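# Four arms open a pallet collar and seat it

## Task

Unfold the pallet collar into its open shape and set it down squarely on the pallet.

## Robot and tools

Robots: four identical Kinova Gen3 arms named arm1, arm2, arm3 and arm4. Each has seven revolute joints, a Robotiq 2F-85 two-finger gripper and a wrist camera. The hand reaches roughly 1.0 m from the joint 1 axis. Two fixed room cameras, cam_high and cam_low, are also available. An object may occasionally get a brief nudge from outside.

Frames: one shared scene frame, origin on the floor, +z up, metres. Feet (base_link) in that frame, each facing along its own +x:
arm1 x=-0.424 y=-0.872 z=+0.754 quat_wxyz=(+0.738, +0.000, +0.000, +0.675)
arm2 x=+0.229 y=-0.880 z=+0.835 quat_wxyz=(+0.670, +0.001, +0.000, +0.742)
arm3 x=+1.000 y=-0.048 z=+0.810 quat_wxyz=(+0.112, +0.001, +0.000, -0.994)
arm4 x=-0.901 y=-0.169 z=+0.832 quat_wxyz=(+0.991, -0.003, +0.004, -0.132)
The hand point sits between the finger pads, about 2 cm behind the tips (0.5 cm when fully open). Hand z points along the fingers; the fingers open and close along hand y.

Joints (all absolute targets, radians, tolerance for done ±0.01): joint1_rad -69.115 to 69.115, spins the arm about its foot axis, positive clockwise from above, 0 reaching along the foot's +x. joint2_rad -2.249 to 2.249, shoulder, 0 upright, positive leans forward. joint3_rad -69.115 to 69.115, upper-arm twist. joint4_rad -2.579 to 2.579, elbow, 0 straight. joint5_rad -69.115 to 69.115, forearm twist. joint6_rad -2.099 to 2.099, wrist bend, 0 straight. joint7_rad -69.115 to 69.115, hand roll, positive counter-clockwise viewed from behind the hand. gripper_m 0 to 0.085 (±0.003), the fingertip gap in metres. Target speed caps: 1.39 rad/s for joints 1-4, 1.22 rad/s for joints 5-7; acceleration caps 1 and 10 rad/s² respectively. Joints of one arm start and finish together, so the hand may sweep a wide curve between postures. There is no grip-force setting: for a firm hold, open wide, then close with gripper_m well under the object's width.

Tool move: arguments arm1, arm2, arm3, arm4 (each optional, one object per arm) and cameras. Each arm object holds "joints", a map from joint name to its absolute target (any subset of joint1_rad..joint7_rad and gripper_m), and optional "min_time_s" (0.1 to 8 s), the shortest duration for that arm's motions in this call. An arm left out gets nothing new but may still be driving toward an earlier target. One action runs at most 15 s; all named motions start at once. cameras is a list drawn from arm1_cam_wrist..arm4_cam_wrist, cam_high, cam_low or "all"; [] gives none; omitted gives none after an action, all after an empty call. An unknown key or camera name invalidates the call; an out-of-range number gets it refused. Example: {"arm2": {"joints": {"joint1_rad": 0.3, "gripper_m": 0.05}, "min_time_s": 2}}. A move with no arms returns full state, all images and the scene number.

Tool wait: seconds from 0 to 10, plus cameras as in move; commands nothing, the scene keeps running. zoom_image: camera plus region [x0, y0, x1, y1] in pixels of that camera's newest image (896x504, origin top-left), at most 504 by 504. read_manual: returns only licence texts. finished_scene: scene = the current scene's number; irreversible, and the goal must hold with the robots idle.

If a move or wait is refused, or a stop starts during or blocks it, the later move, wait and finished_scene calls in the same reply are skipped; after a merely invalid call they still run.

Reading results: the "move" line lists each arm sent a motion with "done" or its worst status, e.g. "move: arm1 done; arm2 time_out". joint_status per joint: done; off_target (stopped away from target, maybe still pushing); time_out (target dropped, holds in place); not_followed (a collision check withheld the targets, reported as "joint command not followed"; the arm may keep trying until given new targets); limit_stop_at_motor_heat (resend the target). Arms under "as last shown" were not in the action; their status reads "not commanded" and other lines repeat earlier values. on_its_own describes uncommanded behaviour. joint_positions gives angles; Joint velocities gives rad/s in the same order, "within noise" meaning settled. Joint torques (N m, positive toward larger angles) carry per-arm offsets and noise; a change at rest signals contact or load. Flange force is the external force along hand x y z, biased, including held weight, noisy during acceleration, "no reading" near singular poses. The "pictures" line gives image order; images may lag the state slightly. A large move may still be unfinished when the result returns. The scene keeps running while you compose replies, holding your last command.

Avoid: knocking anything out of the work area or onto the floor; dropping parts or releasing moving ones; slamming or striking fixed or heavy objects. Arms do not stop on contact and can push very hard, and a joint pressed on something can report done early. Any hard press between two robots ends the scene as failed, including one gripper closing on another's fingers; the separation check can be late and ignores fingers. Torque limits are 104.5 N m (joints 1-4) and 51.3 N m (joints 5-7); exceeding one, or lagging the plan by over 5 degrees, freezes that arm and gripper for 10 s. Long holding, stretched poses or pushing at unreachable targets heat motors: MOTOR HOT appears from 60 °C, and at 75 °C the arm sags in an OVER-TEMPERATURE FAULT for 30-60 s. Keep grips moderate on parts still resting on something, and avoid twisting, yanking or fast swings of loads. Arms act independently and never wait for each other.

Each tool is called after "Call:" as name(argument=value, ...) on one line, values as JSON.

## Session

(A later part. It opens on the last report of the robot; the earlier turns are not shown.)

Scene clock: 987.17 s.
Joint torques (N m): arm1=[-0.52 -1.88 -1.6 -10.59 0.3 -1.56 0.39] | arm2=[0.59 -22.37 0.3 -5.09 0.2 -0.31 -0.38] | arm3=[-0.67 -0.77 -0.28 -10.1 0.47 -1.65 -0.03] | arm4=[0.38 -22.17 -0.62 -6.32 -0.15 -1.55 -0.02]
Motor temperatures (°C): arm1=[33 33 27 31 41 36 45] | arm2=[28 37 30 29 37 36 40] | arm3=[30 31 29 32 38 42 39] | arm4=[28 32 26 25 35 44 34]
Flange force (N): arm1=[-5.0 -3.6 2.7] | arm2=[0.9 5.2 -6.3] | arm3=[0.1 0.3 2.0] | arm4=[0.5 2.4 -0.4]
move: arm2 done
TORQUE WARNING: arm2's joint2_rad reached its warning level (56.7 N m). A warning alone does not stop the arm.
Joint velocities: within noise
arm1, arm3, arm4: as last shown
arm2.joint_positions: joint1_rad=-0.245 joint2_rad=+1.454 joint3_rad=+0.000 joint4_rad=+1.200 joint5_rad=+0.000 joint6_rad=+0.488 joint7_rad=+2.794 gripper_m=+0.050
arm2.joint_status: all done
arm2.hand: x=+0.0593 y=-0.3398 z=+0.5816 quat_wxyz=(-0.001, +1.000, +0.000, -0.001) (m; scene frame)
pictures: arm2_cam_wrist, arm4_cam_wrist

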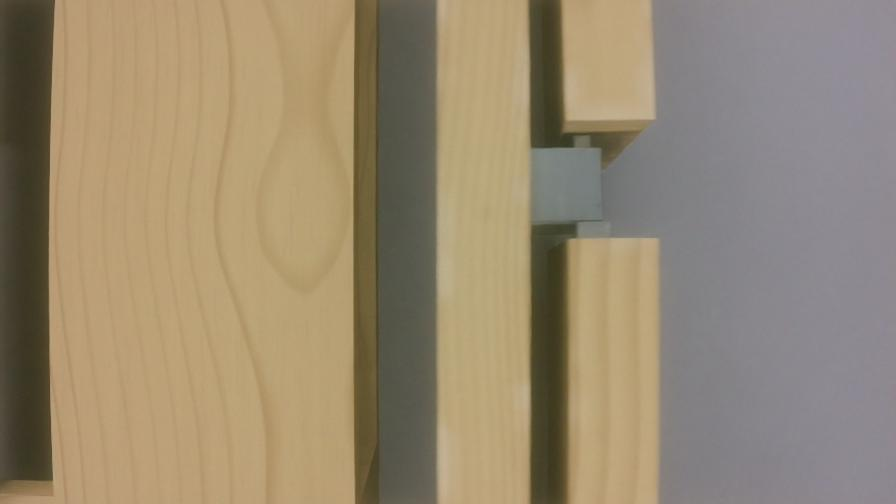

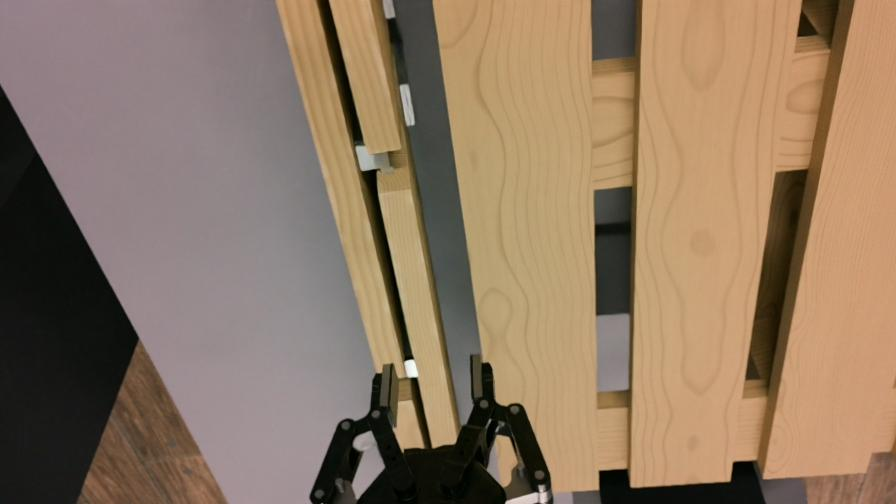

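Call:
zoom_image(camera="arm4_cam_wrist", region=[360, 340, 430, 430])

Call:
zoom_image(camera="arm4_cam_wrist", region=[450, 340, 520, 430])

Call:
move(cameras=["arm1_cam_wrist", "arm3_cam_wrist", "cam_low"])

Scaled by 5.600 from the camera's 896x504 image, which has a finer 1280x720 frame.

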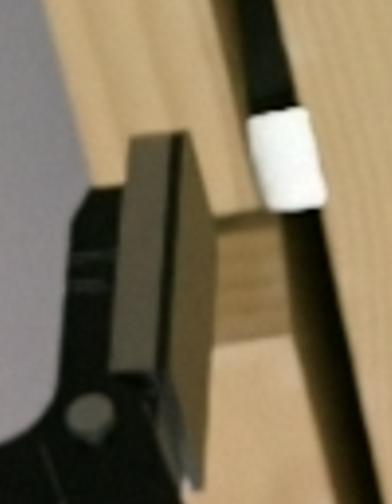

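Scaled by 5.600 from the camera's 896x504 image, which has a finer 1280x720 frame.

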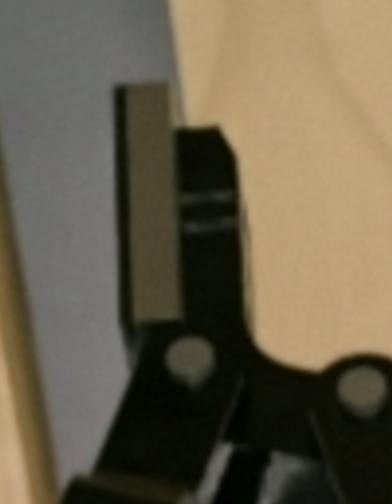

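Scene clock: 1149.20 s.
Joint torques (N m): arm1=[-0.52 -1.87 -1.66 -10.6 0.27 -1.53 0.39] | arm2=[0.62 -22.37 0.3 -5.04 0.26 -0.23 -0.33] | arm3=[-0.68 -0.8 -0.31 -10.07 0.49 -1.65 -0.04] | arm4=[0.42 -22.1 -0.64 -6.36 -0.19 -1.53 -0.03]
Motor temperatures (°C): arm1=[32 32 27 31 41 36 45] | arm2=[28 36 30 29 37 36 40] | arm3=[30 31 29 32 38 42 39] | arm4=[27 34 26 25 35 43 34]
Flange force (N): arm1=[-4.9 -3.9 2.8] | arm2=[0.7 5.3 -6.2] | arm3=[0.0 0.2 1.9] | arm4=[0.6 2.5 -0.7]
Joint velocities: within noise
arm1.joint_positions: joint1_rad=+0.303 joint2_rad=-0.562 joint3_rad=+0.000 joint4_rad=+2.063 joint5_rad=+0.000 joint6_rad=+1.099 joint7_rad=+1.571 gripper_m=+0.085
arm1.joint_status: not commanded
arm1.hand: x=-0.3049 y=-0.6503 z=+1.1495 quat_wxyz=(-0.222, +0.536, -0.801, -0.149) (m; scene frame)
arm2.joint_positions: joint1_rad=-0.245 joint2_rad=+1.454 joint3_rad=+0.000 joint4_rad=+1.200 joint5_rad=+0.000 joint6_rad=+0.488 joint7_rad=+2.794 gripper_m=+0.050
arm2.joint_status: all done
arm2.hand: x=+0.0593 y=-0.3398 z=+0.5816 quat_wxyz=(-0.001, +1.000, +0.000, -0.001) (m; scene frame)
arm3.joint_positions: joint1_rad=+0.172 joint2_rad=-0.480 joint3_rad=+0.000 joint4_rad=+1.504 joint5_rad=+0.000 joint6_rad=+1.456 joint7_rad=+1.571 gripper_m=+0.085
arm3.joint_status: not commanded
arm3.hand: x=+0.7327 y=-0.0367 z=+1.3850 quat_wxyz=(-0.009, -0.946, -0.025, +0.324) (m; scene frame)
arm4.joint_positions: joint1_rad=-0.119 joint2_rad=+0.890 joint3_rad=+0.000 joint4_rad=+1.715 joint5_rad=+0.000 joint6_rad=-0.171 joint7_rad=+1.571 gripper_m=+0.085
arm4.joint_status: not commanded
arm4.hand: x=-0.2221 y=-0.2944 z=+0.8697 quat_wxyz=(-0.341, -0.068, -0.937, +0.028) (m; scene frame)
pictures: arm1_cam_wrist, arm3_cam_wrist, cam_low

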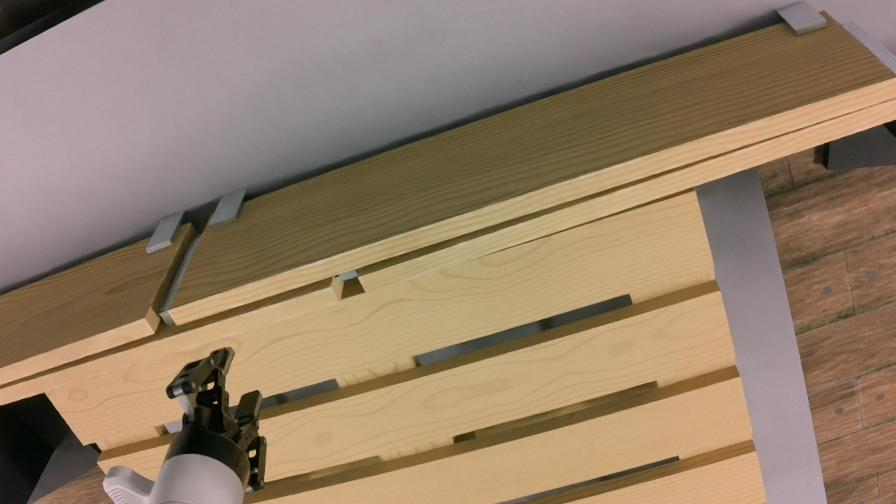

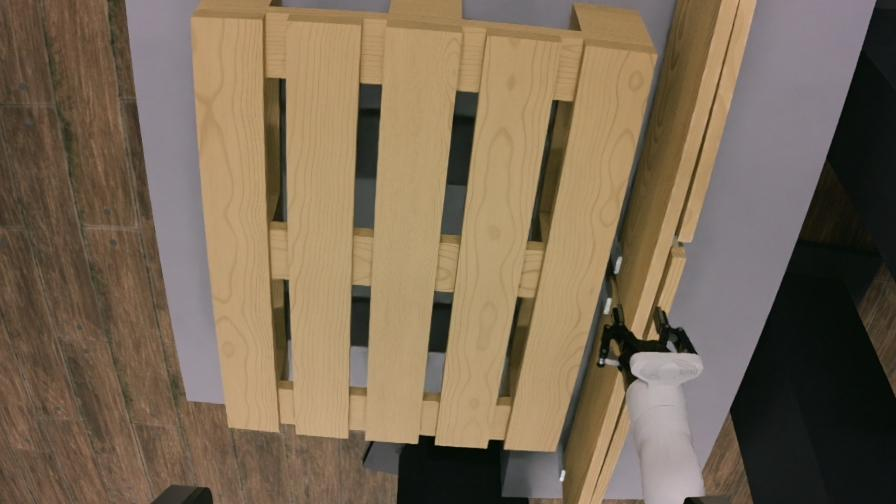

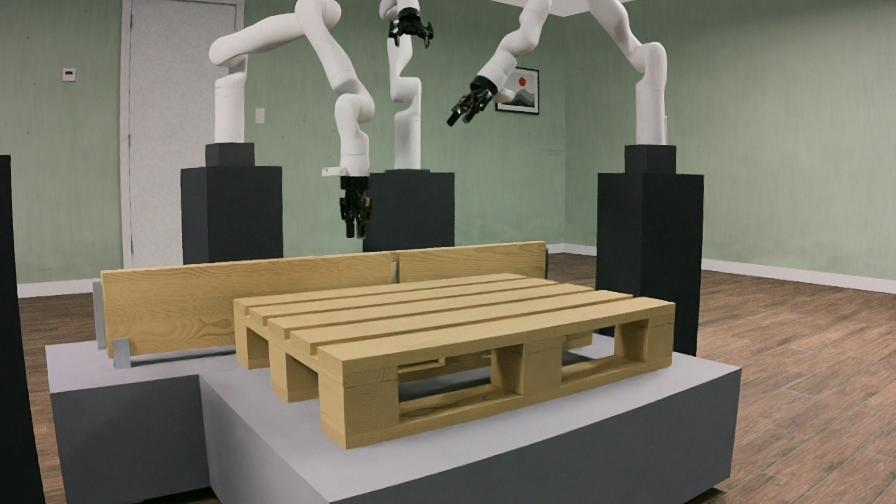

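Call:
move(arm3={"joints": {"joint1_rad": -0.6455, "joint2_rad": 0.8980, "joint4_rad": 1.8976, "joint6_rad": 0.3460, "joint7_rad": 0.7009}, "min_time_s": 3}, arm4={"joints": {"joint1_rad": 0.2868, "joint2_rad": 0.9081, "joint4_rad": 2.2277, "joint6_rad": 0.0058, "joint7_rad": 2.1224}, "min_time_s": 3}, cameras=["arm3_cam_wrist", "arm4_cam_wrist", "arm1_cam_wrist"])

Call:
zoom_image(camera="arm3_cam_wrist", region=[300, 150, 600, 450])

Call:
zoom_image(camera="arm4_cam_wrist", region=[300, 150, 600, 450])

Scene clock: 1311.77 s.
Joint torques (N m): arm1=[-0.57 -1.87 -1.68 -10.62 0.26 -1.54 0.38] | arm2=[0.55 -22.42 0.3 -5.02 0.24 -0.22 -0.36] | arm3=[-0.69 -18.65 0.27 -3.72 0.52 0.1 -0.01] | arm4=[0.4 -15.8 -0.58 0.17 -0.18 0.31 -0.05]
Motor temperatures (°C): arm1=[32 31 27 31 41 36 44] | arm2=[28 36 29 28 36 36 40] | arm3=[30 31 29 32 38 42 38] | arm4=[27 35 26 25 35 43 34]
Flange force (N): arm1=[-4.9 -3.9 2.8] | arm2=[0.9 5.1 -6.0] | arm3=[1.0 -2.9 -1.2] | arm4=[0.1 0.6 -0.4]
move: arm3 done; arm4 done
Joint velocities: within noise
arm1, arm2: as last shown
arm3.joint_positions: joint1_rad=-0.645 joint2_rad=+0.898 joint3_rad=+0.000 joint4_rad=+1.898 joint5_rad=+0.000 joint6_rad=+0.346 joint7_rad=+0.701 gripper_m=+0.085
arm3.joint_status: all done
arm3.hand: x=+0.7006 y=-0.3651 z=+0.7494 quat_wxyz=(+0.000, -1.000, -0.001, -0.001) (m; scene frame)
arm4.joint_positions: joint1_rad=+0.287 joint2_rad=+0.908 joint3_rad=+0.000 joint4_rad=+2.228 joint5_rad=+0.000 joint6_rad=+0.006 joint7_rad=+2.122 gripper_m=+0.085
arm4.joint_status: all done
arm4.hand: x=-0.6313 y=-0.3656 z=+0.7488 quat_wxyz=(+0.005, +0.000, -1.000, +0.002) (m; scene frame)
pictures: arm1_cam_wrist, arm3_cam_wrist, arm4_cam_wrist

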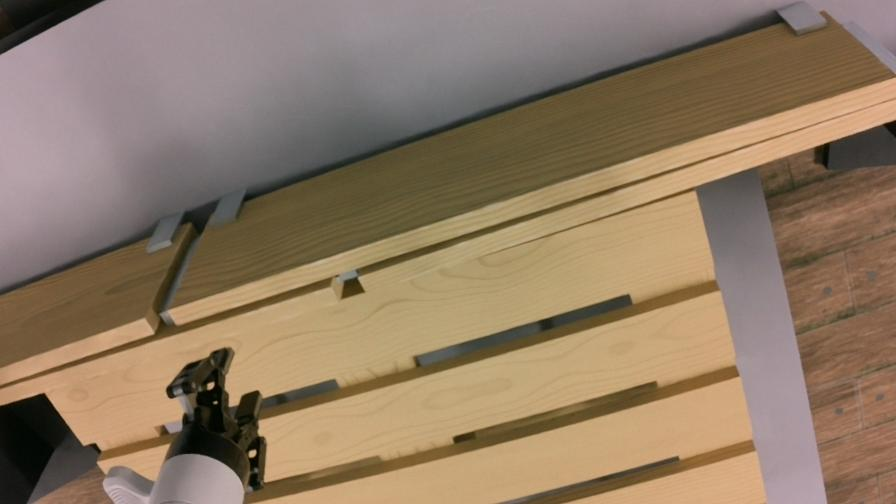

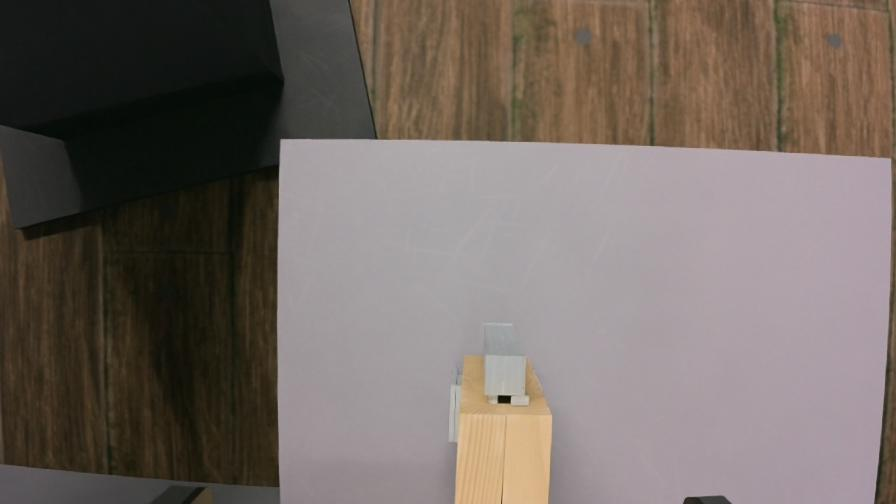

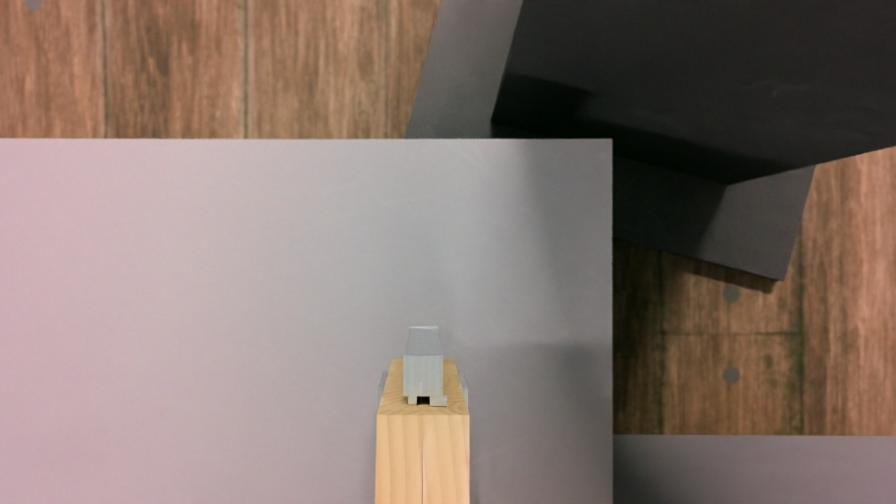

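Scaled by 1.680 from the camera's 896x504 image, which has a finer 1280x720 frame.

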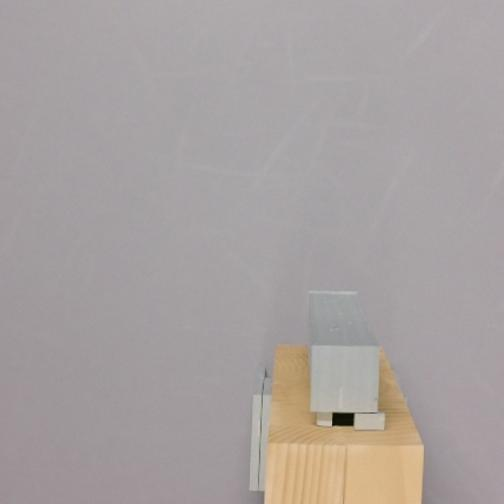

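Scaled by 1.680 from the camera's 896x504 image, which has a finer 1280x720 frame.

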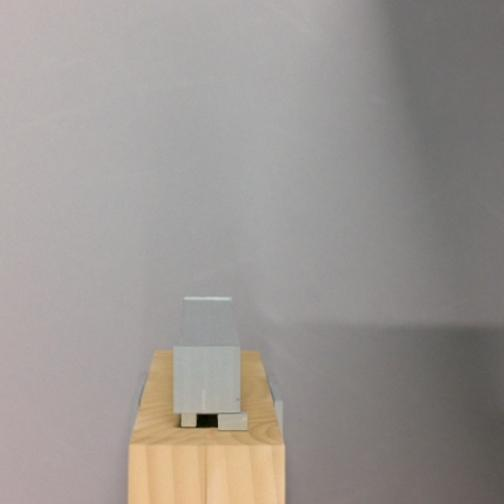

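Call:
move(arm3={"joints": {"joint1_rad": -0.6917, "joint2_rad": 1.2649, "joint4_rad": 1.7141, "joint6_rad": 0.1626, "joint7_rad": 0.6547, "gripper_m": 0.05}, "min_time_s": 1.5}, arm4={"joints": {"joint1_rad": 0.3302, "joint2_rad": 1.3288, "joint4_rad": 2.0390, "joint6_rad": -0.2262, "joint7_rad": 2.1658, "gripper_m": 0.05}, "min_time_s": 1.5}, cameras=["arm3_cam_wrist", "arm4_cam_wrist"])

Call:
zoom_image(camera="arm3_cam_wrist", region=[350, 254, 600, 504])

Call:
zoom_image(camera="arm4_cam_wrist", region=[300, 254, 550, 504])

Scene clock: 1567.43 s.
Joint torques (N m): arm1=[-0.53 -1.85 -1.64 -10.55 0.29 -1.55 0.38] | arm2=[0.62 -22.38 0.28 -5.06 0.26 -0.25 -0.33] | arm3=[-0.73 -20.47 0.39 -2.17 0.46 0.11 -0.04] | arm4=[0.4 -17.39 -0.48 2.23 -0.18 0.34 -0.04]
Motor temperatures (°C): arm1=[32 31 27 30 40 35 44] | arm2=[28 36 29 28 36 36 40] | arm3=[30 32 29 31 37 41 38] | arm4=[27 33 26 25 35 42 34]
Flange force (N): arm1=[-5.0 -3.8 2.6] | arm2=[0.7 5.3 -6.2] | arm3=[1.0 -3.0 -2.3] | arm4=[0.5 0.2 -0.6]
move: arm3 done; arm4 done
Joint velocities: within noise
arm1, arm2: as last shown
arm3.joint_positions: joint1_rad=-0.692 joint2_rad=+1.265 joint3_rad=+0.000 joint4_rad=+1.714 joint5_rad=+0.000 joint6_rad=+0.163 joint7_rad=+0.655 gripper_m=+0.050
arm3.joint_status: all done
arm3.hand: x=+0.7058 y=-0.3918 z=+0.5994 quat_wxyz=(+0.000, -1.000, -0.001, -0.001) (m; scene frame)
arm4.joint_positions: joint1_rad=+0.330 joint2_rad=+1.329 joint3_rad=+0.000 joint4_rad=+2.039 joint5_rad=+0.000 joint6_rad=-0.226 joint7_rad=+2.166 gripper_m=+0.050
arm4.joint_status: all done
arm4.hand: x=-0.6378 y=-0.3804 z=+0.5989 quat_wxyz=(+0.005, +0.000, -1.000, +0.002) (m; scene frame)
pictures: arm3_cam_wrist, arm4_cam_wrist

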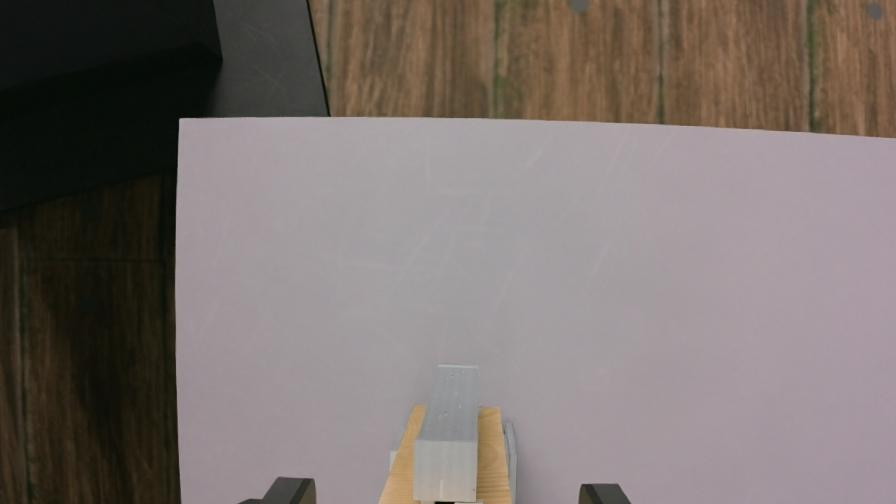

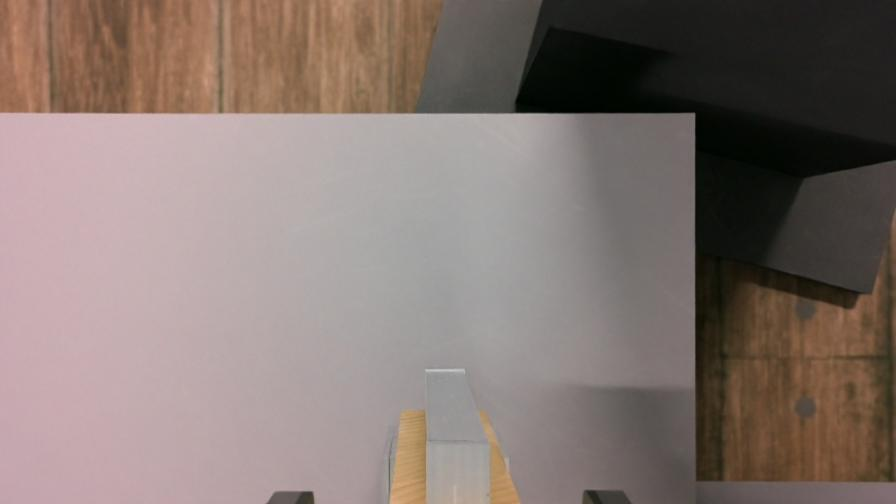

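Scaled by 2.016 from the camera's 896x504 image, which has a finer 1280x720 frame.

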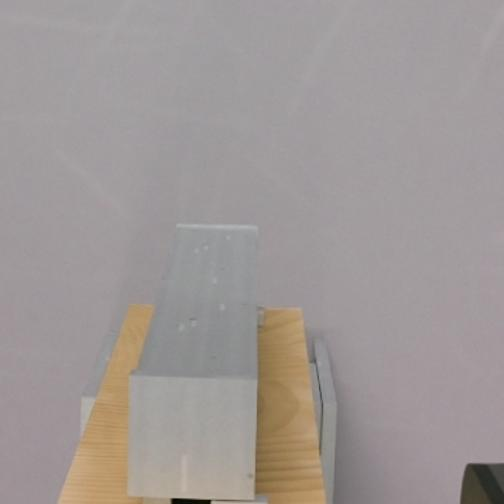

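Scaled by 2.016 from the camera's 896x504 image, which has a finer 1280x720 frame.

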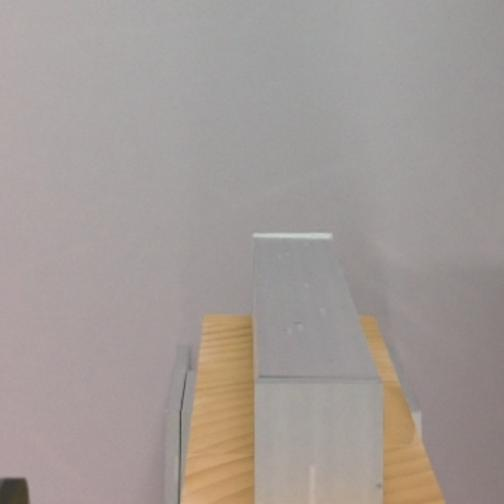

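Call:
move(arm3={"joints": {"joint1_rad": -0.6857, "joint2_rad": 1.5920, "joint4_rad": 1.4445, "joint6_rad": 0.1051, "joint7_rad": 0.6607}, "min_time_s": 2.5}, arm4={"joints": {"joint1_rad": 0.3161, "joint2_rad": 1.6615, "joint4_rad": 1.7325, "joint6_rad": -0.2524, "joint7_rad": 2.1517}, "min_time_s": 2.5}, cameras=["arm1_cam_wrist", "arm3_cam_wrist", "arm4_cam_wrist"])

Scene clock: 1612.57 s.
Joint torques (N m): arm1=[-0.53 -1.84 -1.68 -10.61 0.28 -1.51 0.38] | arm2=[0.65 -22.45 0.24 -5.1 0.26 -0.25 -0.32] | arm3=[-0.68 -20.87 0.41 -1.65 0.49 0.13 -0.01] | arm4=[0.42 -17.65 -0.46 2.44 -0.19 0.31 -0.02]
Motor temperatures (°C): arm1=[32 30 27 30 40 35 44] | arm2=[28 36 29 28 36 36 40] | arm3=[30 32 29 31 37 41 38] | arm4=[27 33 26 25 35 42 34]
Flange force (N): arm1=[-4.8 -4.0 2.9] | arm2=[0.7 5.4 -6.1] | arm3=[1.2 -2.8 -3.2] | arm4=[0.4 0.2 -0.8]
move: arm3 done; arm4 done
Joint velocities: within noise
arm1, arm2: as last shown
arm3.joint_positions: joint1_rad=-0.686 joint2_rad=+1.592 joint3_rad=+0.000 joint4_rad=+1.445 joint5_rad=+0.000 joint6_rad=+0.105 joint7_rad=+0.661 gripper_m=+0.050
arm3.joint_status: all done
arm3.hand: x=+0.7031 y=-0.3913 z=+0.4614 quat_wxyz=(+0.000, -1.000, -0.001, -0.001) (m; scene frame)
arm4.joint_positions: joint1_rad=+0.316 joint2_rad=+1.661 joint3_rad=+0.000 joint4_rad=+1.733 joint5_rad=+0.000 joint6_rad=-0.252 joint7_rad=+2.152 gripper_m=+0.050
arm4.joint_status: all done
arm4.hand: x=-0.6340 y=-0.3785 z=+0.4618 quat_wxyz=(+0.005, +0.000, -1.000, +0.002) (m; scene frame)
pictures: arm1_cam_wrist, arm3_cam_wrist, arm4_cam_wrist

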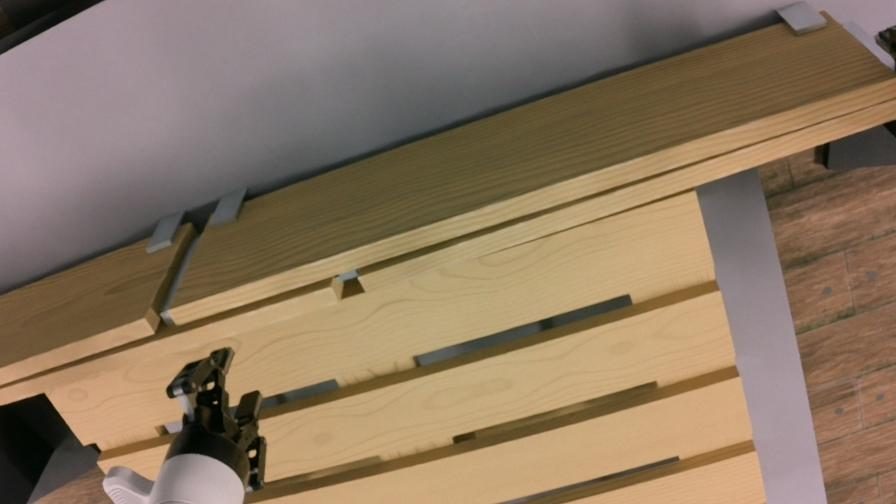

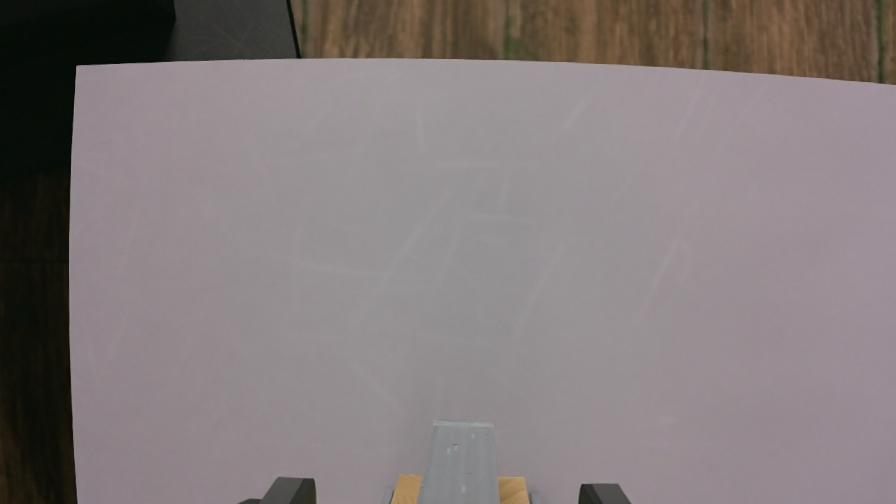

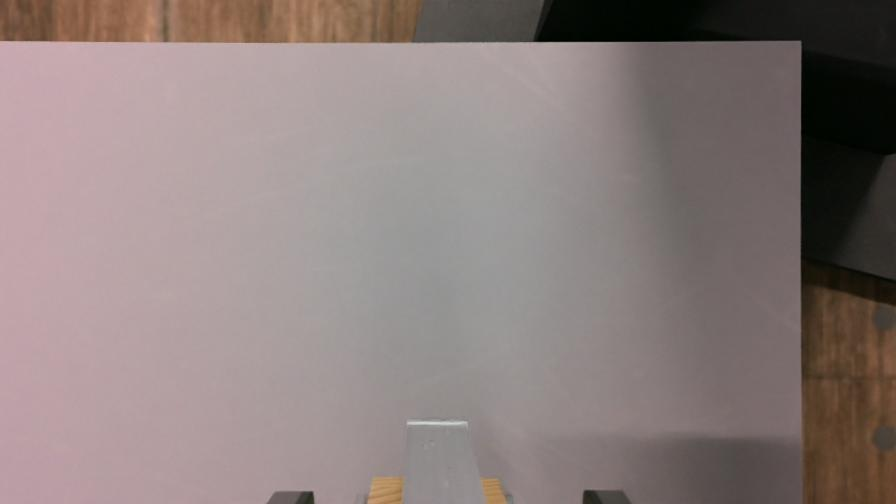

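Call:
move(arm3={"joints": {"gripper_m": 0.006}}, arm4={"joints": {"gripper_m": 0.006}}, cameras=["arm3_cam_wrist", "arm4_cam_wrist"])

Scene clock: 1629.10 s.
Joint torques (N m): arm1=[-0.56 -1.88 -1.65 -10.62 0.28 -1.56 0.36] | arm2=[0.65 -22.4 0.32 -5.07 0.24 -0.21 -0.37] | arm3=[-0.39 -21.02 1.13 0.3 0.47 1.41 -0.15] | arm4=[-3.01 -10.26 -7.67 1.24 1.02 0.91 0.2]
Motor temperatures (°C): arm1=[32 30 27 30 40 35 44] | arm2=[28 36 29 28 36 36 40] | arm3=[30 32 29 31 37 41 38] | arm4=[27 33 26 25 35 42 34]
Flange force (N): arm1=[-4.9 -3.9 2.7] | arm2=[0.8 5.4 -6.1] | arm3=[-0.3 -0.6 1.8] | arm4=[6.0 -7.4 -21.3]
move: arm3 off_target; arm4 off_target
Joint velocities: within noise
arm1, arm2: as last shown
arm3.joint_positions: joint1_rad=-0.686 joint2_rad=+1.592 joint3_rad=+0.000 joint4_rad=+1.444 joint5_rad=+0.000 joint6_rad=+0.105 joint7_rad=+0.661 gripper_m=+0.016
arm3.joint_status: gripper_m off_target (ended at +0.016, target +0.006)
arm3.hand: x=+0.7031 y=-0.3913 z=+0.4613 quat_wxyz=(+0.000, -1.000, -0.001, -0.001) (m; scene frame)
arm4.joint_positions: joint1_rad=+0.316 joint2_rad=+1.661 joint3_rad=+0.000 joint4_rad=+1.732 joint5_rad=+0.000 joint6_rad=-0.252 joint7_rad=+2.152 gripper_m=+0.016
arm4.joint_status: gripper_m off_target (ended at +0.016, target +0.006)
arm4.hand: x=-0.6339 y=-0.3786 z=+0.4619 quat_wxyz=(+0.005, -0.001, -1.000, +0.002) (m; scene frame)
pictures: arm3_cam_wrist, arm4_cam_wrist

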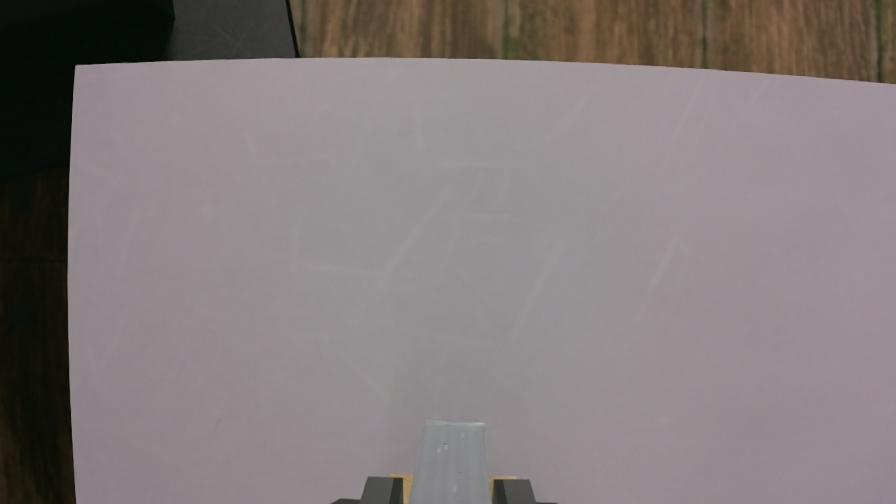

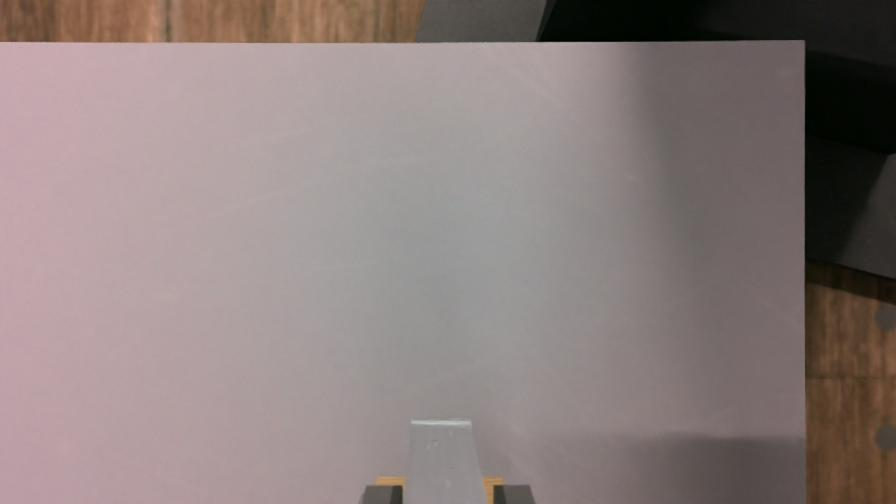

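Call:
move(arm3={"joints": {"joint2_rad": 1.5206, "joint4_rad": 1.5143, "joint6_rad": 0.1067}, "min_time_s": 2.5}, arm4={"joints": {"joint2_rad": 1.5911, "joint4_rad": 1.8083, "joint6_rad": -0.2578}, "min_time_s": 2.5}, cameras=["arm1_cam_wrist", "arm3_cam_wrist", "arm4_cam_wrist", "cam_low"])

Scene clock: 1717.13 s.
Joint torques (N m): arm1=[-0.51 -1.84 -1.66 -10.59 0.27 -1.56 0.39] | arm2=[0.58 -22.42 0.22 -4.99 0.22 -0.24 -0.37] | arm3=[-4.42 -30.68 -3.6 0.65 0.43 1.56 0.07] | arm4=[2.31 -22.78 2.87 9.39 -0.38 2.25 0.11]
Motor temperatures (°C): arm1=[32 30 27 30 40 35 44] | arm2=[28 37 29 28 36 36 40] | arm3=[29 35 29 31 37 41 38] | arm4=[27 33 26 25 35 42 34]
Flange force (N): arm1=[-4.9 -3.9 2.6] | arm2=[0.8 4.9 -6.0] | arm3=[-9.0 -3.3 25.6] | arm4=[-9.9 -0.2 28.0]
move: arm3 done; arm4 done
Joint velocities: within noise
arm1, arm2: as last shown
arm3.joint_positions: joint1_rad=-0.686 joint2_rad=+1.521 joint3_rad=+0.000 joint4_rad=+1.514 joint5_rad=+0.000 joint6_rad=+0.107 joint7_rad=+0.661 gripper_m=+0.016
arm3.joint_status: all done
arm3.hand: x=+0.7030 y=-0.3914 z=+0.4914 quat_wxyz=(+0.000, -1.000, +0.000, -0.001) (m; scene frame)
arm4.joint_positions: joint1_rad=+0.316 joint2_rad=+1.591 joint3_rad=+0.000 joint4_rad=+1.808 joint5_rad=+0.000 joint6_rad=-0.258 joint7_rad=+2.152 gripper_m=+0.016
arm4.joint_status: all done
arm4.hand: x=-0.6337 y=-0.3784 z=+0.4919 quat_wxyz=(+0.005, +0.000, -1.000, +0.002) (m; scene frame)
pictures: arm1_cam_wrist, arm3_cam_wrist, arm4_cam_wrist, cam_low

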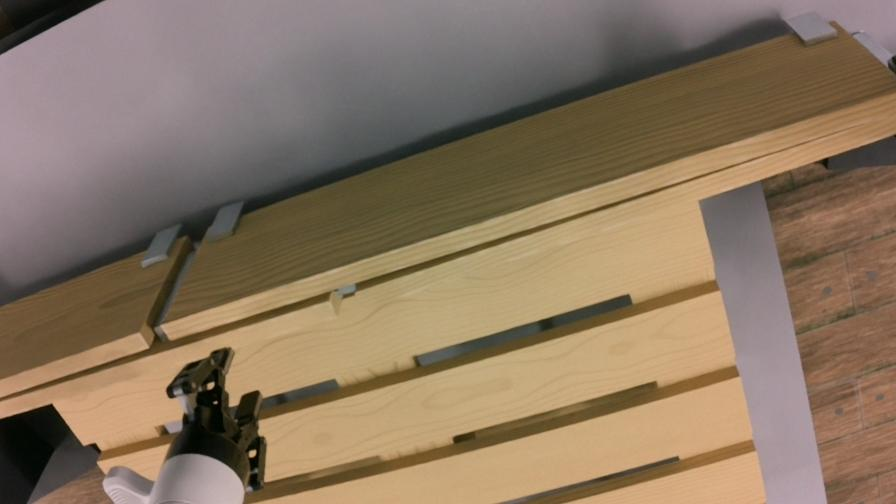

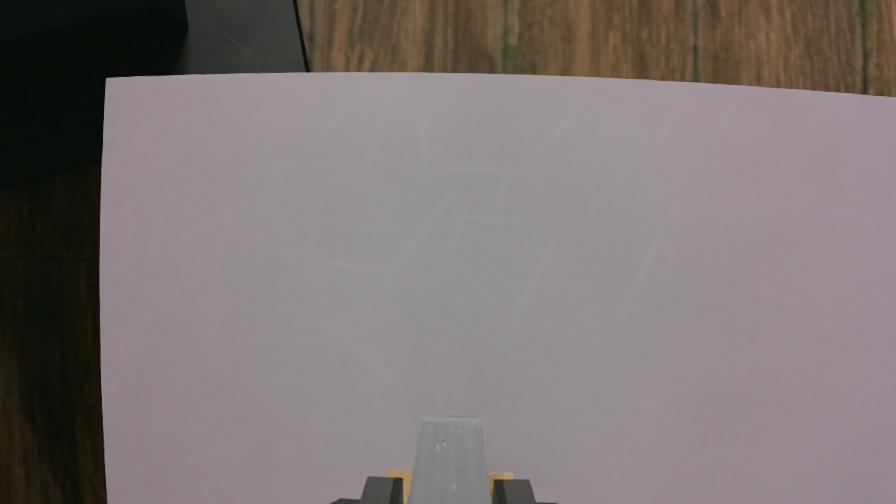

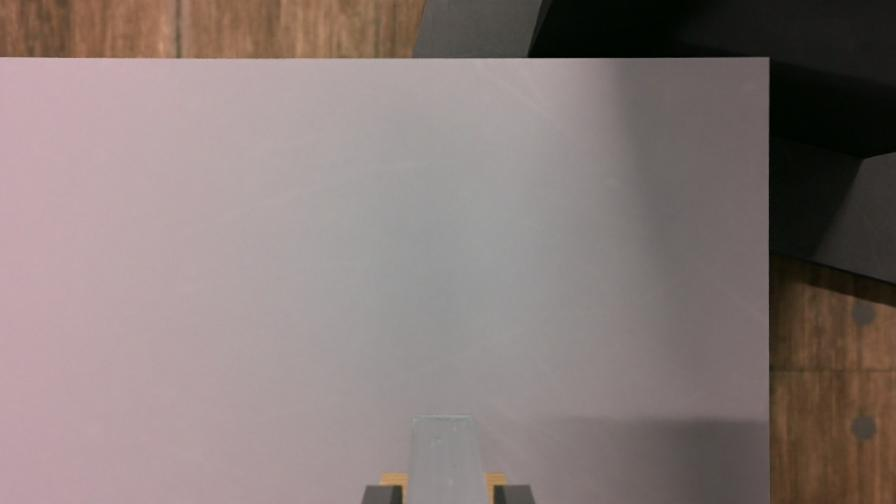

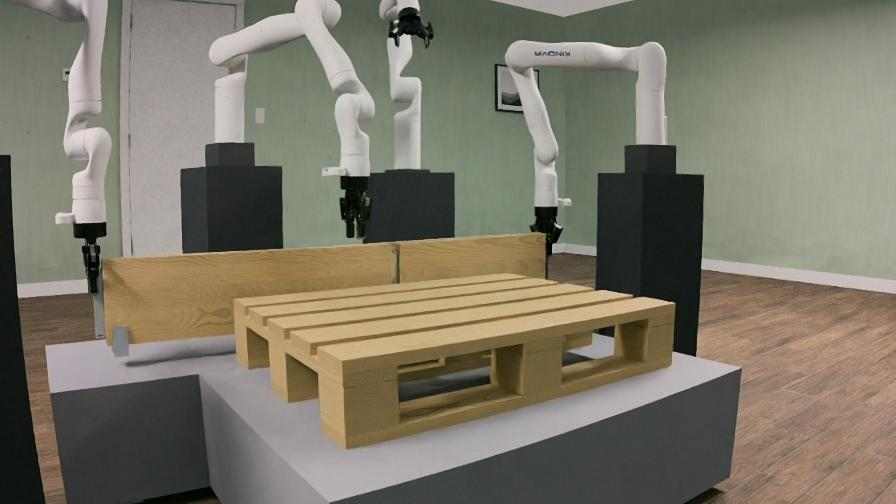

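Call:
move(arm3={"joints": {"joint1_rad": -0.7193, "joint2_rad": 1.5296, "joint4_rad": 1.4258, "joint6_rad": 0.1862, "joint7_rad": 0.6271}, "min_time_s": 3}, arm4={"joints": {"joint1_rad": 0.3812, "joint2_rad": 1.5796, "joint4_rad": 1.7503, "joint6_rad": -0.1883, "joint7_rad": 2.2168}, "min_time_s": 3}, cameras=["arm1_cam_wrist", "arm2_cam_wrist", "arm3_cam_wrist", "arm4_cam_wrist"])

Scene clock: 1759.40 s.
Joint torques (N m): arm1=[-0.59 -1.83 -1.64 -10.61 0.27 -1.54 0.37] | arm2=[0.64 -22.38 0.29 -5.08 0.29 -0.17 -0.3] | arm3=[5.28 -40.72 9.55 -9.9 1.48 -2.82 0.15] | arm4=[-3.44 -37.22 -6.07 -4.72 0.42 -3.92 0]
Motor temperatures (°C): arm1=[32 30 27 30 40 35 44] | arm2=[28 37 29 28 36 36 40] | arm3=[29 37 29 31 37 41 37] | arm4=[27 35 26 25 35 42 34]
Flange force (N): arm1=[-4.8 -3.8 2.7] | arm2=[0.8 5.7 -6.2] | arm3=[17.5 -3.0 25.0] | arm4=[16.7 0.6 28.4]
move: arm3 done; arm4 done
Joint velocities: within noise
arm1, arm2: as last shown
arm3.joint_positions: joint1_rad=-0.719 joint2_rad=+1.530 joint3_rad=+0.000 joint4_rad=+1.426 joint5_rad=+0.000 joint6_rad=+0.186 joint7_rad=+0.627 gripper_m=+0.016
arm3.joint_status: all done
arm3.hand: x=+0.7001 y=-0.4213 z=+0.4913 quat_wxyz=(+0.000, -1.000, -0.001, -0.001) (m; scene frame)
arm4.joint_positions: joint1_rad=+0.381 joint2_rad=+1.580 joint3_rad=+0.000 joint4_rad=+1.750 joint5_rad=+0.000 joint6_rad=-0.188 joint7_rad=+2.217 gripper_m=+0.016
arm4.joint_status: all done
arm4.hand: x=-0.6307 y=-0.4085 z=+0.4919 quat_wxyz=(+0.005, -0.001, -1.000, +0.002) (m; scene frame)
pictures: arm1_cam_wrist, arm2_cam_wrist, arm3_cam_wrist, arm4_cam_wrist

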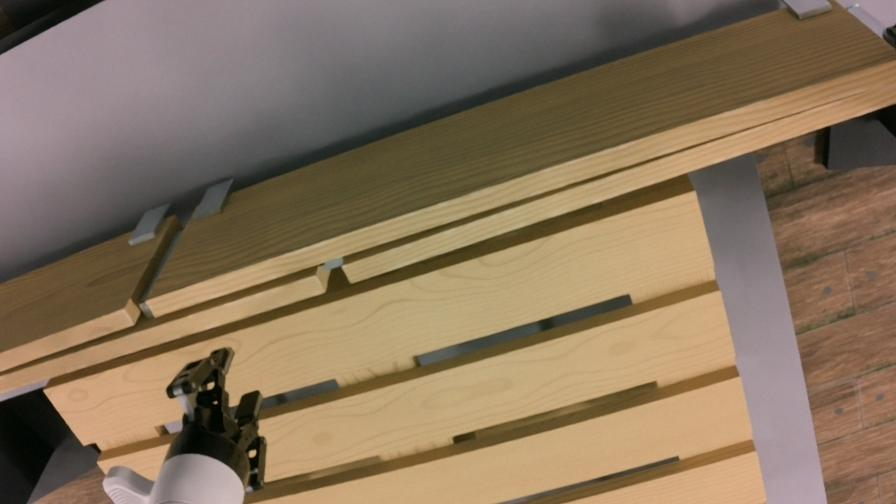

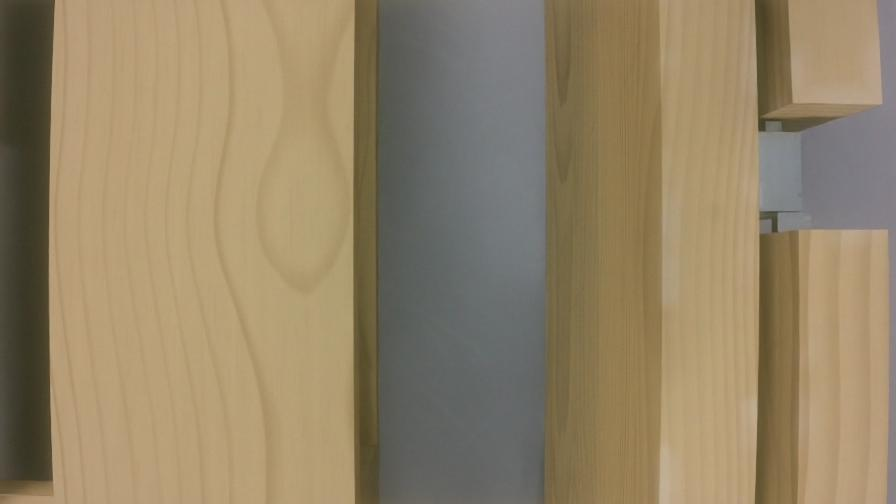

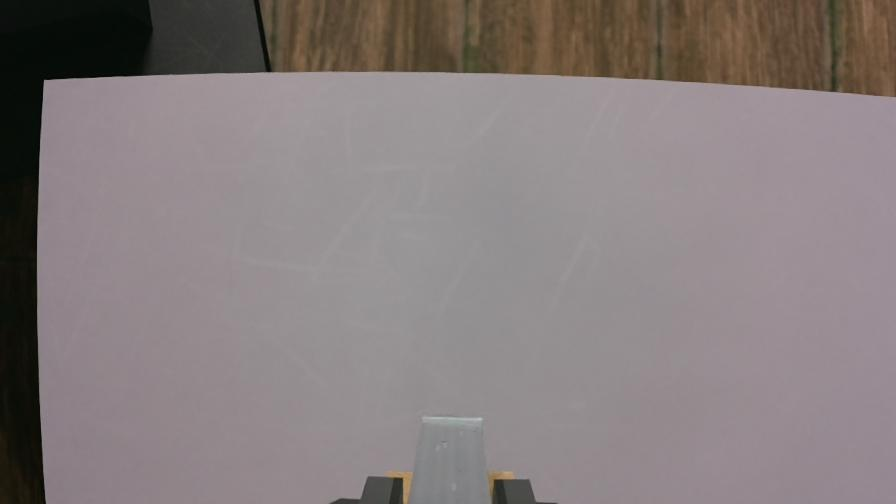

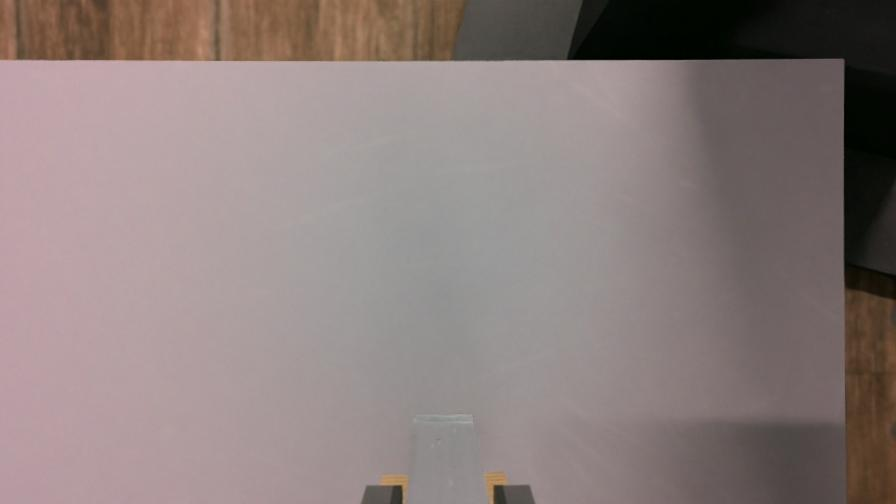

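Call:
move(arm3={"joints": {"joint7_rad": 0.7071}, "min_time_s": 2}, arm4={"joints": {"joint7_rad": 2.2968}, "min_time_s": 2}, cameras=["arm1_cam_wrist", "arm2_cam_wrist", "arm3_cam_wrist"])

Scene clock: 1818.30 s.
Joint torques (N m): arm1=[-0.54 -1.85 -1.64 -10.58 0.26 -1.54 0.37] | arm2=[0.61 -22.39 0.24 -5.03 0.19 -0.21 -0.33] | arm3=[2.92 -41.46 8.18 -10.75 2.74 -3.14 1.71] | arm4=[-5.86 -36.2 -7.05 -3.64 2.11 -3.33 1.71]
Motor temperatures (°C): arm1=[32 30 27 30 40 35 44] | arm2=[28 37 29 28 36 36 40] | arm3=[29 39 29 31 37 41 37] | arm4=[27 42 26 25 35 42 34]
Flange force (N): arm1=[-4.9 -3.8 2.7] | arm2=[0.8 5.3 -6.1] | arm3=[17.6 -4.0 24.8] | arm4=[16.9 -0.8 28.6]
move: arm3 done; arm4 done
Joint velocities: within noise
arm1, arm2: as last shown
arm3.joint_positions: joint1_rad=-0.719 joint2_rad=+1.530 joint3_rad=+0.000 joint4_rad=+1.426 joint5_rad=+0.000 joint6_rad=+0.186 joint7_rad=+0.707 gripper_m=+0.016
arm3.joint_status: all done
arm3.hand: x=+0.7001 y=-0.4213 z=+0.4913 quat_wxyz=(+0.000, -0.999, -0.041, -0.001) (m; scene frame)
arm4.joint_positions: joint1_rad=+0.381 joint2_rad=+1.580 joint3_rad=+0.000 joint4_rad=+1.750 joint5_rad=+0.000 joint6_rad=-0.188 joint7_rad=+2.297 gripper_m=+0.016
arm4.joint_status: all done
arm4.hand: x=-0.6307 y=-0.4085 z=+0.4920 quat_wxyz=(+0.005, +0.040, -0.999, +0.002) (m; scene frame)
pictures: arm1_cam_wrist, arm2_cam_wrist, arm3_cam_wrist

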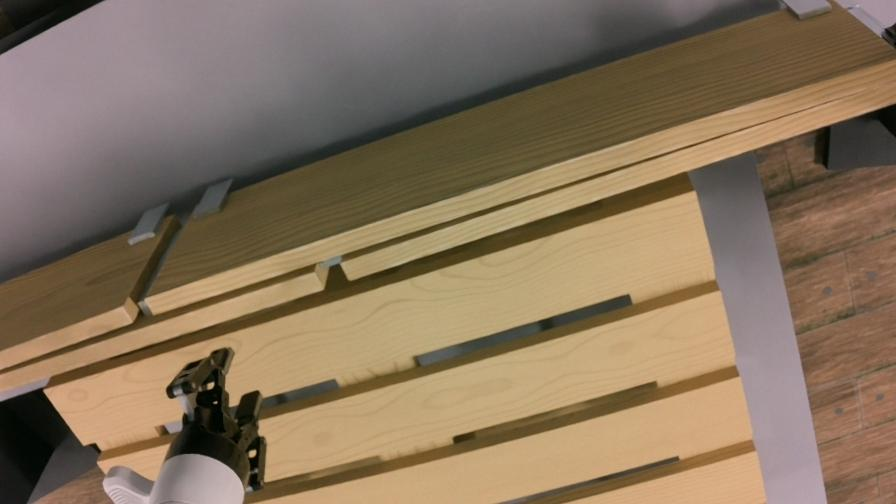

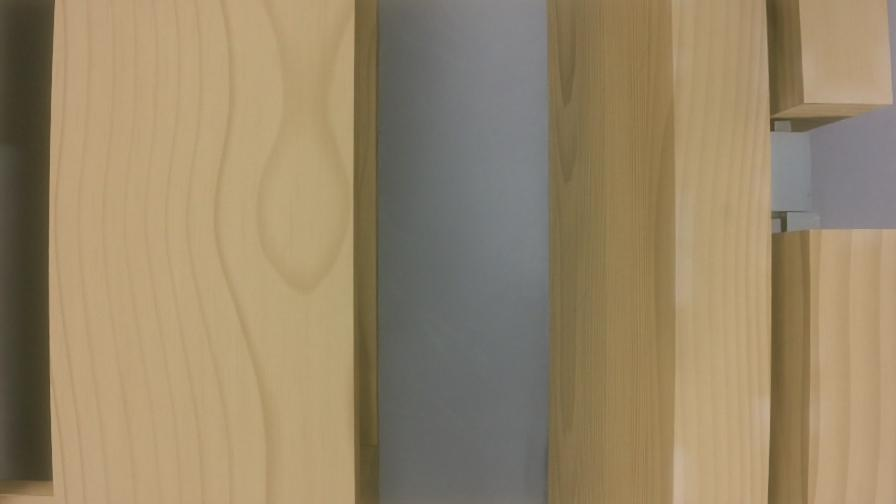

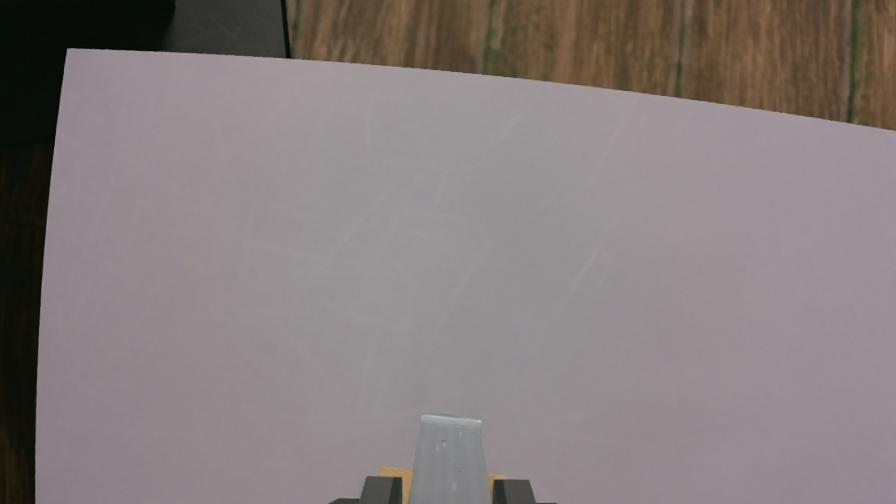

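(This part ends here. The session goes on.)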